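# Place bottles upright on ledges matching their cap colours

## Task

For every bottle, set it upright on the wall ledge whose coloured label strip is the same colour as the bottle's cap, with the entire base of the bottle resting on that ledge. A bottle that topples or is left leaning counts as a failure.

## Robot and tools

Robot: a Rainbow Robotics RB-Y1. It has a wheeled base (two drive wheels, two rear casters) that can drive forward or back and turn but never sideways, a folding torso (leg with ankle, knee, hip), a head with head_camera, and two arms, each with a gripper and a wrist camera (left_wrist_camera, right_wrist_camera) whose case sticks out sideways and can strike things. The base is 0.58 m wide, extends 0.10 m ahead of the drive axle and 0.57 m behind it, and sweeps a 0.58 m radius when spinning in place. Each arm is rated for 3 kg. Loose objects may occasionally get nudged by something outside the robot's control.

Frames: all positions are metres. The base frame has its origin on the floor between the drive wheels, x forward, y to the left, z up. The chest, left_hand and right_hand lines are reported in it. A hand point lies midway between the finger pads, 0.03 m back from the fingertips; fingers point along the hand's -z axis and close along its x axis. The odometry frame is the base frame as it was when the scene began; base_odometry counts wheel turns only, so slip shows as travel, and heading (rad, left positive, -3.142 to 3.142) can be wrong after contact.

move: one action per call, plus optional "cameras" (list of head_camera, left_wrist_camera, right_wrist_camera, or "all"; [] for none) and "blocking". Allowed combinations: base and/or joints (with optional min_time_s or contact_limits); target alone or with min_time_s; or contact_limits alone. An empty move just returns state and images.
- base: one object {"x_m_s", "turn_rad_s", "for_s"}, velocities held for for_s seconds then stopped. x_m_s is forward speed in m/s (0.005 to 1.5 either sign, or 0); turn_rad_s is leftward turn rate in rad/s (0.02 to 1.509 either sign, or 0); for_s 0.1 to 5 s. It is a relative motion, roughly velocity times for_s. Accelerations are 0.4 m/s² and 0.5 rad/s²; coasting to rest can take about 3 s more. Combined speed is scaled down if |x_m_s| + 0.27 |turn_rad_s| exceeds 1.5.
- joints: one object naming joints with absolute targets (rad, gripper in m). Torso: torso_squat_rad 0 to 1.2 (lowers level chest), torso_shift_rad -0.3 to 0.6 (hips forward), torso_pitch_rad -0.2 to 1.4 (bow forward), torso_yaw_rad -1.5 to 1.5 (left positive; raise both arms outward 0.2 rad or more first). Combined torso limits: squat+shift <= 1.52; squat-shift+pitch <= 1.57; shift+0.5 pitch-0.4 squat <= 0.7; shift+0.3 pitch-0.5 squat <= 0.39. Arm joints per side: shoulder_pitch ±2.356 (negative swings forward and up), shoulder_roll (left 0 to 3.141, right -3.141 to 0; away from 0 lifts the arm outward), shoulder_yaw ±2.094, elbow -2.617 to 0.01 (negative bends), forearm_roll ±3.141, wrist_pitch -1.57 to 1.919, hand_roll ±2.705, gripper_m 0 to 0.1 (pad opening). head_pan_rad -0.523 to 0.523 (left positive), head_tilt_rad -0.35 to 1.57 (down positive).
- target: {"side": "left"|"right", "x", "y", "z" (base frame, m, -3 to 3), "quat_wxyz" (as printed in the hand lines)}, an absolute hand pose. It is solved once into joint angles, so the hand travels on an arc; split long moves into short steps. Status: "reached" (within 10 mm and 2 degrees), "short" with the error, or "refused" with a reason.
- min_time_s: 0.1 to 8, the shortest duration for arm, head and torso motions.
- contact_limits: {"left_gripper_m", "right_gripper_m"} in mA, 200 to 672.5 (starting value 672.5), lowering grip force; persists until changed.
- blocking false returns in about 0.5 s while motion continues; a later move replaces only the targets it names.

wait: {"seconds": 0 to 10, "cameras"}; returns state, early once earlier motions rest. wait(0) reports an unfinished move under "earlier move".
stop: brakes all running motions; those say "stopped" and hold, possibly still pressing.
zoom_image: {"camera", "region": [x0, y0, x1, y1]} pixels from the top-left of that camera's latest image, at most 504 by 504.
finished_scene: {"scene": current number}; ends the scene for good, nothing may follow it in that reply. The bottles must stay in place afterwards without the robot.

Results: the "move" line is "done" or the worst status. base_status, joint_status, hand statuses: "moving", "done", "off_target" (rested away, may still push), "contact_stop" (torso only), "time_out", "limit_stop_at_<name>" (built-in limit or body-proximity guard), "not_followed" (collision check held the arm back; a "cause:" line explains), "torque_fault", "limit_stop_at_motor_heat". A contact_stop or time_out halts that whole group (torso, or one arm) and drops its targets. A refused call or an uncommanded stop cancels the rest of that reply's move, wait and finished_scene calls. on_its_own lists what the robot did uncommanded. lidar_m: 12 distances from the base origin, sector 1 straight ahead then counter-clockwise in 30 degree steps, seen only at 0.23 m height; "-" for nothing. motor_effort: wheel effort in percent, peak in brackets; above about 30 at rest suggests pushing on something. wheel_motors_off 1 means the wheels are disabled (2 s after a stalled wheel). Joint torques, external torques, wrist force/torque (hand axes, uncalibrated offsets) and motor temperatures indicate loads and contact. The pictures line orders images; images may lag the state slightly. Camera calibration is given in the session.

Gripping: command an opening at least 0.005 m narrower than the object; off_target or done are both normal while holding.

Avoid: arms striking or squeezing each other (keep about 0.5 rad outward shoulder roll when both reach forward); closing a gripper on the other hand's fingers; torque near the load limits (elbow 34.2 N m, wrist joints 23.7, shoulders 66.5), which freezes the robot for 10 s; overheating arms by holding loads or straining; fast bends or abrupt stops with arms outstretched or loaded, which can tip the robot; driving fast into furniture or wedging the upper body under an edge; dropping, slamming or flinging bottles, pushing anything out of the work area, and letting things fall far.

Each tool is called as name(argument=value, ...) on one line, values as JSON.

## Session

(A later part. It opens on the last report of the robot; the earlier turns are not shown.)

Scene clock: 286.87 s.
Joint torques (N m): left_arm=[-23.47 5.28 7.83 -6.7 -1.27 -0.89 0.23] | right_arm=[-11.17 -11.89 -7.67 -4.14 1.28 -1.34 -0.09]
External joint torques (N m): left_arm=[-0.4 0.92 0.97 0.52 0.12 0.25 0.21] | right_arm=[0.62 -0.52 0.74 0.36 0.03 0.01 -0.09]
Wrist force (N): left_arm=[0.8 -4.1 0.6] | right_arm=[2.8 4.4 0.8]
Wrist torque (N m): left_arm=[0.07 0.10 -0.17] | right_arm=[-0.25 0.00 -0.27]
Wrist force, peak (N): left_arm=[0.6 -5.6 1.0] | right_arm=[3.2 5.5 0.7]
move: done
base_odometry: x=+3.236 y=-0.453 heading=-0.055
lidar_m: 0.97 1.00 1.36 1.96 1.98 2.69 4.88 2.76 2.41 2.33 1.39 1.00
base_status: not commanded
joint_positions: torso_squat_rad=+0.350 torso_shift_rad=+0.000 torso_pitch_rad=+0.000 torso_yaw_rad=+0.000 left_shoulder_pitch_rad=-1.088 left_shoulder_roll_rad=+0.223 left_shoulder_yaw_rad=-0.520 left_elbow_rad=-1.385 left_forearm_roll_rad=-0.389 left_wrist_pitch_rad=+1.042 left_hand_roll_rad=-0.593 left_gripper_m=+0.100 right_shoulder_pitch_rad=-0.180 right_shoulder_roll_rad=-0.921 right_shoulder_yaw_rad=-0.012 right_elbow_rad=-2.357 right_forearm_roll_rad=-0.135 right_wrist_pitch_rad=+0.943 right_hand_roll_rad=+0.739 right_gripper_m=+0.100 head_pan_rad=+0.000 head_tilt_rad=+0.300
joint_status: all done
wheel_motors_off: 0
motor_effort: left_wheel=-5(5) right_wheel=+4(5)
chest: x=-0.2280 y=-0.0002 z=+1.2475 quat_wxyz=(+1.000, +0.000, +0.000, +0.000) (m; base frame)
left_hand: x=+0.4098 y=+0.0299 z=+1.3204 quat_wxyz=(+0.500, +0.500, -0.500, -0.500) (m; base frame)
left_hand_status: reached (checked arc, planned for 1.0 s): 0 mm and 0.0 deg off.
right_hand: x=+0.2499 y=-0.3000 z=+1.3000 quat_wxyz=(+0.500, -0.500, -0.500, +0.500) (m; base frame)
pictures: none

move(joints={"left_shoulder_pitch_rad": -0.9585, "left_shoulder_roll_rad": 0.2155, "left_shoulder_yaw_rad": -0.575, "left_elbow_rad": -1.7405, "left_forearm_roll_rad": -0.4465, "left_wrist_pitch_rad": 1.279, "left_hand_roll_rad": -0.682}, min_time_s=0.6)

move(joints={"left_shoulder_pitch_rad": -0.2145, "left_shoulder_roll_rad": 0.9705, "left_shoulder_yaw_rad": -0.0255, "left_elbow_rad": -1.805, "left_forearm_roll_rad": 0.2315, "left_wrist_pitch_rad": 0.4245, "left_hand_roll_rad": -0.802}, min_time_s=0.6)

move(joints={"left_shoulder_pitch_rad": -0.543, "left_shoulder_roll_rad": 1.2575, "left_shoulder_yaw_rad": 0.034, "left_elbow_rad": -1.729, "left_forearm_roll_rad": 0.6945, "left_wrist_pitch_rad": 0.675, "left_hand_roll_rad": -0.938}, min_time_s=0.6)

Scene clock: 288.87 s.
Joint torques (N m): left_arm=[-21.69 2.9 5.56 -6.98 -1.53 -1.33 0.07] | right_arm=[-11.38 -11.45 -7.83 -4.27 1.08 -1.29 -0.16]
External joint torques (N m): left_arm=[-1.48 0.78 -1.49 -0.44 -0.03 -0.1 0.05] | right_arm=[0.42 -0.09 0.58 0.24 -0.18 0.07 -0.15]
Wrist force (N): left_arm=[0.9 -4.5 0.2] | right_arm=[2.6 4.4 1.2]
Wrist torque (N m): left_arm=[0.13 0.09 -0.02] | right_arm=[-0.19 -0.04 -0.20]
Wrist force, peak (N): left_arm=[0.3 -5.2 0.8] | right_arm=[3.8 4.8 0.9]
move: done
base_odometry: x=+3.236 y=-0.453 heading=-0.055
lidar_m: 0.97 1.00 1.36 1.97 1.98 2.69 4.88 2.77 2.42 2.33 1.39 1.01
base_status: not commanded
joint_positions: torso_squat_rad=+0.350 torso_shift_rad=+0.000 torso_pitch_rad=+0.000 torso_yaw_rad=+0.000 left_shoulder_pitch_rad=-0.959 left_shoulder_roll_rad=+0.215 left_shoulder_yaw_rad=-0.575 left_elbow_rad=-1.741 left_forearm_roll_rad=-0.447 left_wrist_pitch_rad=+1.279 left_hand_roll_rad=-0.682 left_gripper_m=+0.100 right_shoulder_pitch_rad=-0.180 right_shoulder_roll_rad=-0.921 right_shoulder_yaw_rad=-0.012 right_elbow_rad=-2.357 right_forearm_roll_rad=-0.135 right_wrist_pitch_rad=+0.943 right_hand_roll_rad=+0.739 right_gripper_m=+0.100 head_pan_rad=+0.000 head_tilt_rad=+0.300
joint_status: all done
wheel_motors_off: 0
motor_effort: left_wheel=-5(6) right_wheel=+4(5)
chest: x=-0.2280 y=-0.0002 z=+1.2475 quat_wxyz=(+1.000, +0.000, +0.000, +0.000) (m; base frame)
left_hand: x=+0.3382 y=+0.0204 z=+1.3224 quat_wxyz=(+0.491, +0.509, -0.498, -0.502) (m; base frame)
right_hand: x=+0.2498 y=-0.3000 z=+1.3000 quat_wxyz=(+0.500, -0.500, -0.500, +0.500) (m; base frame)
pictures: none

Scene clock: 290.17 s.
Joint torques (N m): left_arm=[-15.89 14.51 9.23 -6.71 -0.73 -1.28 0.17] | right_arm=[-10.88 -11.84 -7.4 -3.77 0.98 -1.27 -0.19]
External joint torques (N m): left_arm=[-1.36 0.03 -1.16 -0.78 -0.28 0.21 0.15] | right_arm=[0.92 -0.48 1.01 0.73 -0.27 0.08 -0.18]
Wrist force (N): left_arm=[0.4 -4.0 0.8] | right_arm=[3.3 4.3 1.3]
Wrist torque (N m): left_arm=[0.06 0.08 -0.02] | right_arm=[-0.20 0.06 -0.20]
Wrist force, peak (N): left_arm=[-0.5 -5.4 -0.8] | right_arm=[3.5 4.8 1.7]
move: done
base_odometry: x=+3.236 y=-0.453 heading=-0.055
lidar_m: 0.97 1.00 1.37 1.97 1.98 2.69 4.87 2.77 2.41 2.33 1.40 1.01
base_status: not commanded
joint_positions: torso_squat_rad=+0.350 torso_shift_rad=+0.000 torso_pitch_rad=+0.000 torso_yaw_rad=+0.000 left_shoulder_pitch_rad=-0.215 left_shoulder_roll_rad=+0.971 left_shoulder_yaw_rad=-0.025 left_elbow_rad=-1.805 left_forearm_roll_rad=+0.232 left_wrist_pitch_rad=+0.424 left_hand_roll_rad=-0.802 left_gripper_m=+0.100 right_shoulder_pitch_rad=-0.180 right_shoulder_roll_rad=-0.921 right_shoulder_yaw_rad=-0.012 right_elbow_rad=-2.357 right_forearm_roll_rad=-0.135 right_wrist_pitch_rad=+0.943 right_hand_roll_rad=+0.739 right_gripper_m=+0.100 head_pan_rad=+0.000 head_tilt_rad=+0.300
joint_status: all done
wheel_motors_off: 0
motor_effort: left_wheel=-5(5) right_wheel=+3(5)
chest: x=-0.2280 y=-0.0001 z=+1.2475 quat_wxyz=(+1.000, +0.000, +0.000, +0.000) (m; base frame)
left_hand: x=+0.3267 y=+0.3987 z=+1.2446 quat_wxyz=(+0.506, +0.498, -0.502, -0.494) (m; base frame)
right_hand: x=+0.2499 y=-0.2999 z=+1.3000 quat_wxyz=(+0.500, -0.500, -0.500, +0.500) (m; base frame)
pictures: none

Scene clock: 291.13 s.
Joint torques (N m): left_arm=[-15.52 16.3 9.71 -2.33 -0.77 -1.87 0.23] | right_arm=[-11.55 -11.76 -7.8 -3.97 1.28 -1.12 -0.16]
External joint torques (N m): left_arm=[0.24 0.2 -0.97 0.34 -0.17 -0.16 0.22] | right_arm=[0.25 -0.39 0.62 0.53 0.03 0.23 -0.15]
Wrist force (N): left_arm=[0.4 -4.3 0.9] | right_arm=[3.3 4.7 1.9]
Wrist torque (N m): left_arm=[0.10 0.07 -0.02] | right_arm=[-0.26 0.06 -0.21]
Wrist force, peak (N): left_arm=[2.5 -5.4 0.7] | right_arm=[3.4 5.3 1.5]
move: done
base_odometry: x=+3.236 y=-0.453 heading=-0.055
lidar_m: 0.96 1.00 1.37 1.97 1.98 2.68 4.87 2.77 2.41 2.33 1.39 1.01
base_status: not commanded
joint_positions: torso_squat_rad=+0.350 torso_shift_rad=+0.000 torso_pitch_rad=+0.000 torso_yaw_rad=+0.000 left_shoulder_pitch_rad=-0.543 left_shoulder_roll_rad=+1.258 left_shoulder_yaw_rad=+0.034 left_elbow_rad=-1.729 left_forearm_roll_rad=+0.695 left_wrist_pitch_rad=+0.675 left_hand_roll_rad=-0.938 left_gripper_m=+0.100 right_shoulder_pitch_rad=-0.180 right_shoulder_roll_rad=-0.921 right_shoulder_yaw_rad=-0.012 right_elbow_rad=-2.357 right_forearm_roll_rad=-0.135 right_wrist_pitch_rad=+0.943 right_hand_roll_rad=+0.739 right_gripper_m=+0.100 head_pan_rad=+0.000 head_tilt_rad=+0.300
joint_status: all done
wheel_motors_off: 0
motor_effort: left_wheel=-6(6) right_wheel=+3(5)
chest: x=-0.2280 y=-0.0002 z=+1.2475 quat_wxyz=(+1.000, +0.000, +0.000, +0.000) (m; base frame)
left_hand: x=+0.3298 y=+0.4272 z=+1.4227 quat_wxyz=(+0.517, +0.503, -0.509, -0.469) (m; base frame)
right_hand: x=+0.2498 y=-0.3000 z=+1.3000 quat_wxyz=(+0.500, -0.500, -0.500, +0.500) (m; base frame)
pictures: none

move(joints={"torso_yaw_rad": 1.2}, min_time_s=1.5)

move(target={"side": "right", "x": 0.3, "y": 0.37, "z": 1.38, "quat_wxyz": [0.3536, -0.3536, -0.6124, 0.6124]}, min_time_s=0.8)

move(target={"side": "right", "x": 0.41, "y": 0.39, "z": 1.42, "quat_wxyz": [0.5, -0.5, -0.5, 0.5]}, min_time_s=0.8, cameras=["head_camera"])

move(target={"side": "right", "x": 0.41, "y": 0.39, "z": 1.22, "quat_wxyz": [0.5, -0.5, -0.5, 0.5]}, min_time_s=0.8, cameras=["head_camera"])

Scene clock: 294.30 s.
Joint torques (N m): left_arm=[-16.89 16.88 10.19 -3.11 -0.72 -1.76 0.24] | right_arm=[-11.03 -11.79 -6.96 -4.36 1.22 -1.28 -0.18]
External joint torques (N m): left_arm=[-1.12 0.78 -0.49 -0.44 -0.12 -0.06 0.23] | right_arm=[0.79 -0.43 1.44 0.14 -0.03 0.08 -0.18]
Wrist force (N): left_arm=[0.7 -3.8 0.9] | right_arm=[3.0 3.7 0.1]
Wrist torque (N m): left_arm=[0.04 0.12 -0.01] | right_arm=[-0.14 0.01 -0.19]
Wrist force, peak (N): left_arm=[-0.8 -4.4 0.7] | right_arm=[4.0 4.8 0.3]
move: done
base_odometry: x=+3.236 y=-0.453 heading=-0.055
lidar_m: 0.96 0.99 1.36 1.96 1.98 2.68 4.87 2.77 2.42 2.33 1.39 1.00
base_status: not commanded
joint_positions: torso_squat_rad=+0.350 torso_shift_rad=+0.000 torso_pitch_rad=+0.000 torso_yaw_rad=+1.200 left_shoulder_pitch_rad=-0.543 left_shoulder_roll_rad=+1.258 left_shoulder_yaw_rad=+0.034 left_elbow_rad=-1.729 left_forearm_roll_rad=+0.694 left_wrist_pitch_rad=+0.675 left_hand_roll_rad=-0.938 left_gripper_m=+0.100 right_shoulder_pitch_rad=-0.180 right_shoulder_roll_rad=-0.921 right_shoulder_yaw_rad=-0.012 right_elbow_rad=-2.357 right_forearm_roll_rad=-0.135 right_wrist_pitch_rad=+0.943 right_hand_roll_rad=+0.739 right_gripper_m=+0.100 head_pan_rad=+0.000 head_tilt_rad=+0.300
joint_status: all done
wheel_motors_off: 0
motor_effort: left_wheel=-2(9) right_wheel=+3(6)
chest: x=-0.2280 y=-0.0002 z=+1.2475 quat_wxyz=(+0.825, +0.000, +0.000, +0.565) (m; base frame)
left_hand: x=-0.4245 y=+0.6746 z=+1.4225 quat_wxyz=(+0.691, +0.703, -0.136, -0.095) (m; base frame)
right_hand: x=+0.2245 y=+0.3366 z=+1.3005 quat_wxyz=(+0.130, -0.131, -0.695, +0.695) (m; base frame)
pictures: none

Scene clock: 296.00 s.
Joint torques (N m): left_arm=[-16.99 17.04 10.12 -2.64 -0.72 -1.8 0.23] | right_arm=[-18.99 -10.61 -5.03 -3.7 1.25 -1.43 -0.18]
External joint torques (N m): left_arm=[-1.23 0.94 -0.56 0.02 -0.12 -0.1 0.22] | right_arm=[0.77 -0.95 2.07 0.56 -0.26 -0.1 -0.17]
Wrist force (N): left_arm=[0.5 -3.9 0.6] | right_arm=[3.6 4.6 1.7]
Wrist torque (N m): left_arm=[0.07 0.08 -0.03] | right_arm=[-0.29 0.14 -0.05]
Wrist force, peak (N): left_arm=[0.6 -4.3 0.9] | right_arm=[3.8 5.6 0.6]
move: done
base_odometry: x=+3.236 y=-0.453 heading=-0.055
lidar_m: 0.96 1.00 1.36 1.97 1.98 2.68 4.87 2.77 2.41 2.33 1.40 1.01
base_status: not commanded
joint_positions: torso_squat_rad=+0.350 torso_shift_rad=+0.000 torso_pitch_rad=+0.000 torso_yaw_rad=+1.200 left_shoulder_pitch_rad=-0.543 left_shoulder_roll_rad=+1.258 left_shoulder_yaw_rad=+0.034 left_elbow_rad=-1.729 left_forearm_roll_rad=+0.694 left_wrist_pitch_rad=+0.675 left_hand_roll_rad=-0.938 left_gripper_m=+0.100 right_shoulder_pitch_rad=-0.851 right_shoulder_roll_rad=-0.721 right_shoulder_yaw_rad=+0.264 right_elbow_rad=-1.900 right_forearm_roll_rad=+0.375 right_wrist_pitch_rad=+1.607 right_hand_roll_rad=+0.719 right_gripper_m=+0.100 head_pan_rad=+0.000 head_tilt_rad=+0.300
joint_status: all done
wheel_motors_off: 0
motor_effort: left_wheel=-5(5) right_wheel=+3(5)
chest: x=-0.2280 y=-0.0002 z=+1.2475 quat_wxyz=(+0.825, +0.000, +0.000, +0.565) (m; base frame)
left_hand: x=-0.4244 y=+0.6745 z=+1.4226 quat_wxyz=(+0.691, +0.703, -0.136, -0.095) (m; base frame)
right_hand: x=+0.3000 y=+0.3698 z=+1.3801 quat_wxyz=(+0.354, -0.353, -0.613, +0.612) (m; base frame)
right_hand_status: reached (checked arc, planned for 0.9 s): 0 mm and 0.0 deg off.
pictures: none

Scene clock: 297.67 s.
Joint torques (N m): left_arm=[-16.4 16.98 9.72 -2.9 -0.71 -1.62 0.22] | right_arm=[-23.86 -10.64 -0.59 -5.52 1.6 -0.64 0.04]
External joint torques (N m): left_arm=[-0.63 0.88 -0.95 -0.24 -0.11 0.08 0.21] | right_arm=[2 -0.48 2.29 0.86 -0.2 0.23 0.05]
Wrist force (N): left_arm=[0.7 -4.0 0.5] | right_arm=[2.2 4.4 0.8]
Wrist torque (N m): left_arm=[0.08 0.09 -0.03] | right_arm=[-0.25 -0.03 -0.06]
Wrist force, peak (N): left_arm=[0.6 -4.4 0.7] | right_arm=[3.3 5.5 1.3]
move: done
base_odometry: x=+3.236 y=-0.453 heading=-0.055
lidar_m: 0.96 1.00 1.36 1.96 1.98 2.69 4.87 2.77 2.42 2.33 1.39 1.01
base_status: not commanded
joint_positions: torso_squat_rad=+0.350 torso_shift_rad=+0.000 torso_pitch_rad=+0.000 torso_yaw_rad=+1.200 left_shoulder_pitch_rad=-0.543 left_shoulder_roll_rad=+1.258 left_shoulder_yaw_rad=+0.034 left_elbow_rad=-1.729 left_forearm_roll_rad=+0.694 left_wrist_pitch_rad=+0.675 left_hand_roll_rad=-0.938 left_gripper_m=+0.100 right_shoulder_pitch_rad=-1.390 right_shoulder_roll_rad=-0.592 right_shoulder_yaw_rad=+0.386 right_elbow_rad=-0.754 right_forearm_roll_rad=+0.648 right_wrist_pitch_rad=+1.468 right_hand_roll_rad=+0.449 right_gripper_m=+0.100 head_pan_rad=+0.000 head_tilt_rad=+0.300
joint_status: all done
wheel_motors_off: 0
motor_effort: left_wheel=-5(6) right_wheel=+4(5)
chest: x=-0.2280 y=-0.0002 z=+1.2475 quat_wxyz=(+0.825, +0.000, +0.000, +0.565) (m; base frame)
left_hand: x=-0.4243 y=+0.6745 z=+1.4226 quat_wxyz=(+0.691, +0.703, -0.136, -0.095) (m; base frame)
right_hand: x=+0.4095 y=+0.3893 z=+1.4203 quat_wxyz=(+0.497, -0.499, -0.502, +0.502) (m; base frame)
right_hand_status: reached (checked arc, planned for 1.2 s): 1 mm and 0.5 deg off.
pictures: head_camera
camera_calibration:
head_camera: T_world_to_cam=[[0.920832, -0.389293, 0.0228121, 0.182162], [-0.0806754, -0.247409, -0.965547, 1.44338], [0.381524, 0.887265, -0.259229, 0.384334], [0, 0, 0, 1]] pos_world=[-0.197928, 0.0870132, 1.48912]

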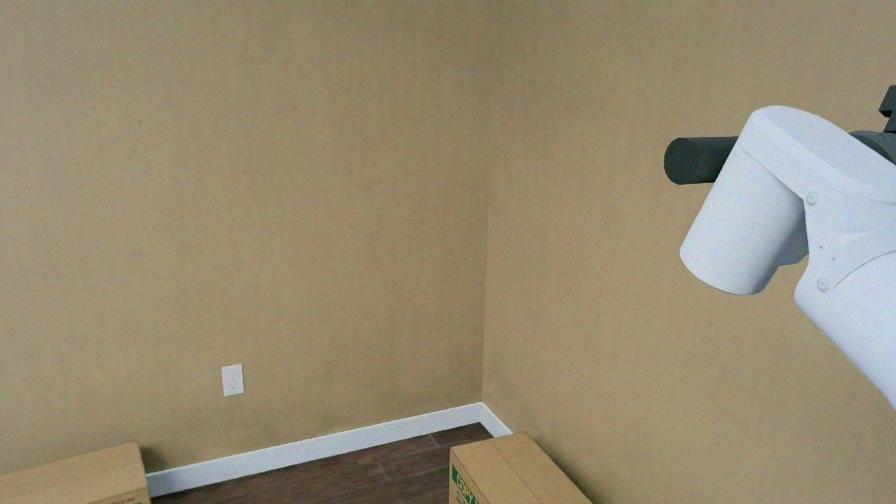

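Scene clock: 298.80 s.
Joint torques (N m): left_arm=[-16.81 16.93 10.18 -2.9 -0.64 -1.71 0.24] | right_arm=[-24.73 -11.76 -1.37 -5.61 1.7 -0.06 0.05]
External joint torques (N m): left_arm=[-1.04 0.83 -0.49 -0.24 -0.04 -0.01 0.23] | right_arm=[0.47 -1.27 1.73 0.69 -0.28 0.03 0.05]
Wrist force (N): left_arm=[0.3 -4.0 0.6] | right_arm=[2.5 4.3 0.7]
Wrist torque (N m): left_arm=[0.08 0.06 -0.03] | right_arm=[-0.25 -0.01 -0.05]
Wrist force, peak (N): left_arm=[0.2 -4.3 0.7] | right_arm=[3.5 5.9 1.1]
move: done
base_odometry: x=+3.236 y=-0.453 heading=-0.055
lidar_m: 0.97 1.00 1.37 1.96 1.98 2.69 4.87 2.77 2.41 2.34 1.39 1.00
base_status: not commanded
joint_positions: torso_squat_rad=+0.350 torso_shift_rad=+0.000 torso_pitch_rad=+0.000 torso_yaw_rad=+1.200 left_shoulder_pitch_rad=-0.543 left_shoulder_roll_rad=+1.258 left_shoulder_yaw_rad=+0.034 left_elbow_rad=-1.729 left_forearm_roll_rad=+0.694 left_wrist_pitch_rad=+0.675 left_hand_roll_rad=-0.938 left_gripper_m=+0.100 right_shoulder_pitch_rad=-1.061 right_shoulder_roll_rad=-0.472 right_shoulder_yaw_rad=+0.475 right_elbow_rad=-0.709 right_forearm_roll_rad=+0.747 right_wrist_pitch_rad=+1.427 right_hand_roll_rad=+0.046 right_gripper_m=+0.100 head_pan_rad=+0.000 head_tilt_rad=+0.300
joint_status: all done
wheel_motors_off: 0
motor_effort: left_wheel=-5(6) right_wheel=+4(5)
chest: x=-0.2279 y=-0.0002 z=+1.2475 quat_wxyz=(+0.825, +0.000, +0.000, +0.565) (m; base frame)
left_hand: x=-0.4243 y=+0.6746 z=+1.4226 quat_wxyz=(+0.691, +0.703, -0.136, -0.095) (m; base frame)
right_hand: x=+0.4097 y=+0.3893 z=+1.2201 quat_wxyz=(+0.499, -0.498, -0.501, +0.503) (m; base frame)
right_hand_status: reached (checked arc, planned for 0.8 s): 1 mm and 0.4 deg off.
pictures: head_camera
camera_calibration:
head_camera: T_world_to_cam=[[0.920859, -0.389235, 0.022699, 0.182331], [-0.0807638, -0.24738, -0.965547, 1.44336], [0.38144, 0.887299, -0.259238, 0.384329], [0, 0, 0, 1]] pos_world=[-0.197928, 0.0870128, 1.48912]

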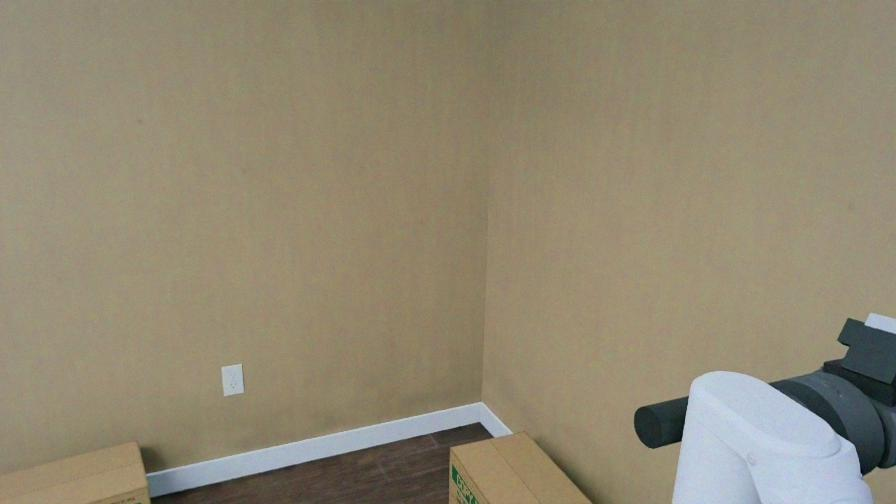

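move(base={"x_m_s": 0.3, "for_s": 0.983}, cameras=["right_wrist_camera"])

move(target={"side": "right", "x": 0.38, "y": 0.387, "z": 1.212, "quat_wxyz": [0.5, -0.5, -0.5, 0.5]}, min_time_s=0.6, cameras=["right_wrist_camera", "head_camera"])

Scene clock: 306.37 s.
Joint torques (N m): left_arm=[-16.22 17.17 9.89 -2.73 -0.76 -1.75 0.24] | right_arm=[-24.21 -11.02 -1.19 -5.75 1.72 -0.13 0.22]
External joint torques (N m): left_arm=[-0.45 1.07 -0.78 -0.07 -0.16 -0.05 0.23] | right_arm=[1 -0.53 1.91 0.56 -0.26 -0.04 0.22]
Wrist force (N): left_arm=[0.3 -4.0 1.0] | right_arm=[3.1 5.2 0.1]
Wrist torque (N m): left_arm=[0.06 0.07 -0.02] | right_arm=[-0.34 0.03 -0.03]
Wrist force, peak (N): left_arm=[0.8 -4.3 0.6] | right_arm=[3.3 5.9 0.5]
move: done
base_odometry: x=+3.526 y=-0.468 heading=-0.055
lidar_m: 0.68 0.71 0.96 1.36 2.04 2.91 5.16 2.84 2.41 2.34 0.98 0.71
base_status: done (sent for 0.97 of 0.97 s)
joint_positions: torso_squat_rad=+0.350 torso_shift_rad=+0.000 torso_pitch_rad=+0.000 torso_yaw_rad=+1.200 left_shoulder_pitch_rad=-0.543 left_shoulder_roll_rad=+1.258 left_shoulder_yaw_rad=+0.034 left_elbow_rad=-1.729 left_forearm_roll_rad=+0.694 left_wrist_pitch_rad=+0.675 left_hand_roll_rad=-0.938 left_gripper_m=+0.100 right_shoulder_pitch_rad=-1.061 right_shoulder_roll_rad=-0.472 right_shoulder_yaw_rad=+0.475 right_elbow_rad=-0.709 right_forearm_roll_rad=+0.747 right_wrist_pitch_rad=+1.427 right_hand_roll_rad=+0.046 right_gripper_m=+0.100 head_pan_rad=+0.000 head_tilt_rad=+0.300
joint_status: not commanded
wheel_motors_off: 0
motor_effort: left_wheel=-5(37) right_wheel=+2(21)
chest: x=-0.2278 y=-0.0002 z=+1.2475 quat_wxyz=(+0.825, +0.000, +0.000, +0.565) (m; base frame)
left_hand: x=-0.4241 y=+0.6745 z=+1.4227 quat_wxyz=(+0.691, +0.703, -0.136, -0.095) (m; base frame)
right_hand: x=+0.4099 y=+0.3893 z=+1.2202 quat_wxyz=(+0.499, -0.498, -0.501, +0.503) (m; base frame)
pictures: right_wrist_camera
camera_calibration:
right_wrist_camera: T_world_to_cam=[[-0.00959136, -0.998583, 0.0523506, 0.323917], [-0.498122, -0.0406236, -0.866155, 1.30382], [0.867054, -0.0343846, -0.497026, 0.336596], [0, 0, 0, 1]] pos_world=[0.360723, 0.387998, 1.27965]

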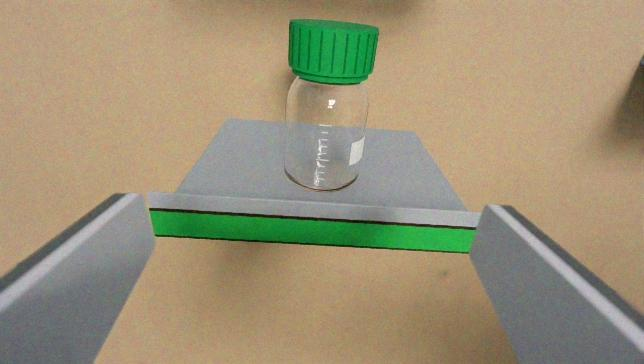

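Scene clock: 307.33 s.
Joint torques (N m): left_arm=[-16.36 17.11 10.15 -2.76 -0.51 -1.67 0.29] | right_arm=[-22.3 -10.3 -1.32 -5.54 1.66 -0.05 -0.01]
External joint torques (N m): left_arm=[-0.59 1.01 -0.53 -0.1 0.09 0.03 0.28] | right_arm=[2.35 -0.54 2.4 0.76 -0.34 0.1 -0.01]
Wrist force (N): left_arm=[0.2 -3.9 0.9] | right_arm=[2.6 5.1 0.4]
Wrist torque (N m): left_arm=[0.03 0.06 -0.02] | right_arm=[-0.26 0.02 -0.24]
Wrist force, peak (N): left_arm=[0.4 -4.4 0.6] | right_arm=[3.9 5.4 1.0]
move: done
base_odometry: x=+3.526 y=-0.468 heading=-0.055
lidar_m: 0.68 0.69 0.95 1.36 2.05 2.90 5.16 2.84 2.40 2.33 0.99 0.71
base_status: not commanded
joint_positions: torso_squat_rad=+0.350 torso_shift_rad=+0.000 torso_pitch_rad=+0.000 torso_yaw_rad=+1.200 left_shoulder_pitch_rad=-0.543 left_shoulder_roll_rad=+1.258 left_shoulder_yaw_rad=+0.034 left_elbow_rad=-1.729 left_forearm_roll_rad=+0.694 left_wrist_pitch_rad=+0.675 left_hand_roll_rad=-0.938 left_gripper_m=+0.100 right_shoulder_pitch_rad=-1.007 right_shoulder_roll_rad=-0.447 right_shoulder_yaw_rad=+0.489 right_elbow_rad=-0.837 right_forearm_roll_rad=+0.767 right_wrist_pitch_rad=+1.535 right_hand_roll_rad=+0.073 right_gripper_m=+0.100 head_pan_rad=+0.000 head_tilt_rad=+0.300
joint_status: all done
wheel_motors_off: 0
motor_effort: left_wheel=-5(5) right_wheel=+2(3)
chest: x=-0.2279 y=-0.0002 z=+1.2475 quat_wxyz=(+0.825, +0.000, +0.000, +0.565) (m; base frame)
left_hand: x=-0.4242 y=+0.6745 z=+1.4227 quat_wxyz=(+0.691, +0.703, -0.136, -0.095) (m; base frame)
right_hand: x=+0.3800 y=+0.3870 z=+1.2122 quat_wxyz=(+0.501, -0.500, -0.500, +0.499) (m; base frame)
right_hand_status: reached (checked arc, planned for 0.6 s): 0 mm and 0.1 deg off.
pictures: head_camera, right_wrist_camera
camera_calibration:
head_camera: T_world_to_cam=[[0.920851, -0.389259, 0.0226107, 0.18237], [-0.080848, -0.247344, -0.965549, 1.44335], [0.381441, 0.887299, -0.259238, 0.38429], [0, 0, 0, 1]] pos_world=[-0.197828, 0.0870128, 1.48912]
right_wrist_camera: T_world_to_cam=[[-0.0187044, -0.998531, 0.0508483, 0.327042], [-0.496115, -0.0348854, -0.867555, 1.28068], [0.868055, -0.0414537, -0.494734, 0.358015], [0, 0, 0, 1]] pos_world=[0.330706, 0.386079, 1.27155]

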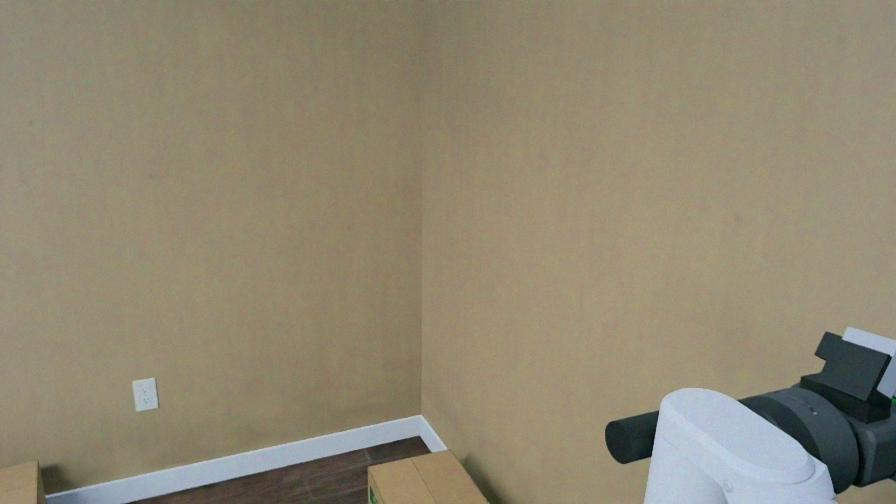

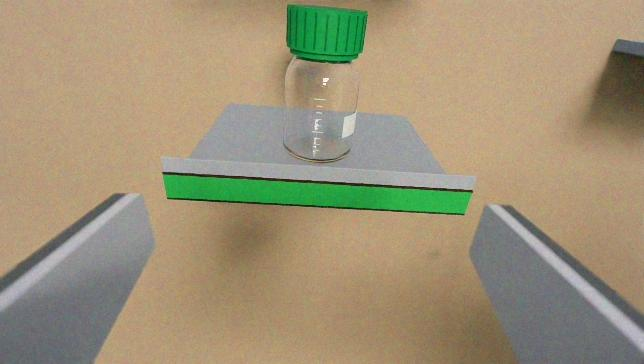

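move(target={"side": "right", "x": 0.4, "y": 0.382, "z": 1.221, "quat_wxyz": [0.5, -0.5, -0.5, 0.5]}, min_time_s=0.6, cameras=["right_wrist_camera"])

move(base={"x_m_s": 0.27, "for_s": 0.667}, cameras=["right_wrist_camera"])

Scene clock: 313.73 s.
Joint torques (N m): left_arm=[-16.56 16.79 9.97 -2.8 -0.62 -1.77 0.3] | right_arm=[-24.27 -11.2 -4.48 -5.23 1.7 -0.22 -0.07]
External joint torques (N m): left_arm=[-0.79 0.69 -0.7 -0.13 -0.02 -0.07 0.29] | right_arm=[0.42 -0.86 -0.68 1.08 -0.29 -0.04 -0.07]
Wrist force (N): left_arm=[0.6 -3.9 0.7] | right_arm=[2.7 5.3 1.1]
Wrist torque (N m): left_arm=[0.08 0.09 -0.02] | right_arm=[-0.36 0.00 -0.20]
Wrist force, peak (N): left_arm=[0.5 -4.3 0.7] | right_arm=[3.2 5.6 0.9]
move: done
base_odometry: x=+3.526 y=-0.468 heading=-0.055
lidar_m: 0.68 0.70 0.96 1.36 2.04 2.91 5.16 2.84 2.40 2.34 0.98 0.71
base_status: not commanded
joint_positions: torso_squat_rad=+0.350 torso_shift_rad=+0.000 torso_pitch_rad=+0.000 torso_yaw_rad=+1.200 left_shoulder_pitch_rad=-0.543 left_shoulder_roll_rad=+1.258 left_shoulder_yaw_rad=+0.034 left_elbow_rad=-1.729 left_forearm_roll_rad=+0.694 left_wrist_pitch_rad=+0.675 left_hand_roll_rad=-0.938 left_gripper_m=+0.100 right_shoulder_pitch_rad=-1.009 right_shoulder_roll_rad=-0.487 right_shoulder_yaw_rad=+0.473 right_elbow_rad=-0.835 right_forearm_roll_rad=+0.749 right_wrist_pitch_rad=+1.494 right_hand_roll_rad=+0.087 right_gripper_m=+0.100 head_pan_rad=+0.000 head_tilt_rad=+0.300
joint_status: all done
wheel_motors_off: 0
motor_effort: left_wheel=-5(5) right_wheel=+1(3)
chest: x=-0.2279 y=-0.0002 z=+1.2475 quat_wxyz=(+0.825, +0.000, +0.000, +0.565) (m; base frame)
left_hand: x=-0.4242 y=+0.6745 z=+1.4227 quat_wxyz=(+0.691, +0.703, -0.136, -0.095) (m; base frame)
right_hand: x=+0.3999 y=+0.3820 z=+1.2209 quat_wxyz=(+0.500, -0.500, -0.500, +0.500) (m; base frame)
right_hand_status: reached (checked arc, planned for 0.6 s): 0 mm and 0.0 deg off.
pictures: right_wrist_camera
camera_calibration:
right_wrist_camera: T_world_to_cam=[[-0.0164578, -0.998523, 0.0517735, 0.320002], [-0.496205, -0.0367975, -0.867425, 1.29861], [0.868049, -0.0399661, -0.494867, 0.344489], [0, 0, 0, 1]] pos_world=[0.350611, 0.381083, 1.28036]

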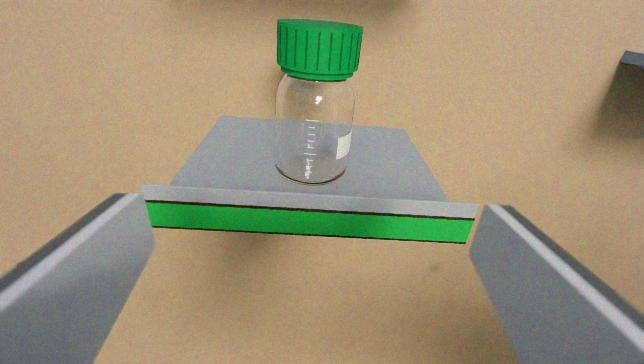

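Scene clock: 315.63 s.
Joint torques (N m): left_arm=[-16.23 16.88 10.21 -2.52 -0.58 -1.83 0.3] | right_arm=[-23.79 -10.62 -4.4 -5.52 1.72 -0.15 0.17]
External joint torques (N m): left_arm=[-0.47 0.79 -0.47 0.15 0.02 -0.13 0.29] | right_arm=[0.9 -0.28 -0.59 0.79 -0.27 0.02 0.18]
Wrist force (N): left_arm=[0.3 -4.2 0.7] | right_arm=[3.0 5.0 0.7]
Wrist torque (N m): left_arm=[0.06 0.06 -0.01] | right_arm=[-0.33 0.03 -0.19]
Wrist force, peak (N): left_arm=[0.4 -4.3 1.0] | right_arm=[3.7 5.4 -0.5]
move: done
base_odometry: x=+3.704 y=-0.478 heading=-0.055
lidar_m: 0.50 0.52 0.71 1.33 2.10 3.04 5.34 2.97 2.43 2.05 0.73 0.53
base_status: done (sent for 0.67 of 0.67 s)
joint_positions: torso_squat_rad=+0.350 torso_shift_rad=+0.000 torso_pitch_rad=+0.000 torso_yaw_rad=+1.200 left_shoulder_pitch_rad=-0.543 left_shoulder_roll_rad=+1.258 left_shoulder_yaw_rad=+0.034 left_elbow_rad=-1.729 left_forearm_roll_rad=+0.694 left_wrist_pitch_rad=+0.675 left_hand_roll_rad=-0.938 left_gripper_m=+0.100 right_shoulder_pitch_rad=-1.009 right_shoulder_roll_rad=-0.487 right_shoulder_yaw_rad=+0.473 right_elbow_rad=-0.835 right_forearm_roll_rad=+0.749 right_wrist_pitch_rad=+1.494 right_hand_roll_rad=+0.087 right_gripper_m=+0.100 head_pan_rad=+0.000 head_tilt_rad=+0.300
joint_status: not commanded
wheel_motors_off: 0
motor_effort: left_wheel=-4(19) right_wheel=+0(25)
chest: x=-0.2279 y=-0.0002 z=+1.2475 quat_wxyz=(+0.825, +0.000, +0.000, +0.565) (m; base frame)
left_hand: x=-0.4242 y=+0.6745 z=+1.4227 quat_wxyz=(+0.691, +0.703, -0.136, -0.095) (m; base frame)
right_hand: x=+0.4000 y=+0.3819 z=+1.2211 quat_wxyz=(+0.500, -0.500, -0.500, +0.500) (m; base frame)
pictures: right_wrist_camera
camera_calibration:
right_wrist_camera: T_world_to_cam=[[-0.0166992, -0.99853, 0.0515569, 0.320258], [-0.496087, -0.0364953, -0.867505, 1.29878], [0.868112, -0.0400634, -0.494749, 0.344361], [0, 0, 0, 1]] pos_world=[0.35071, 0.380983, 1.28056]

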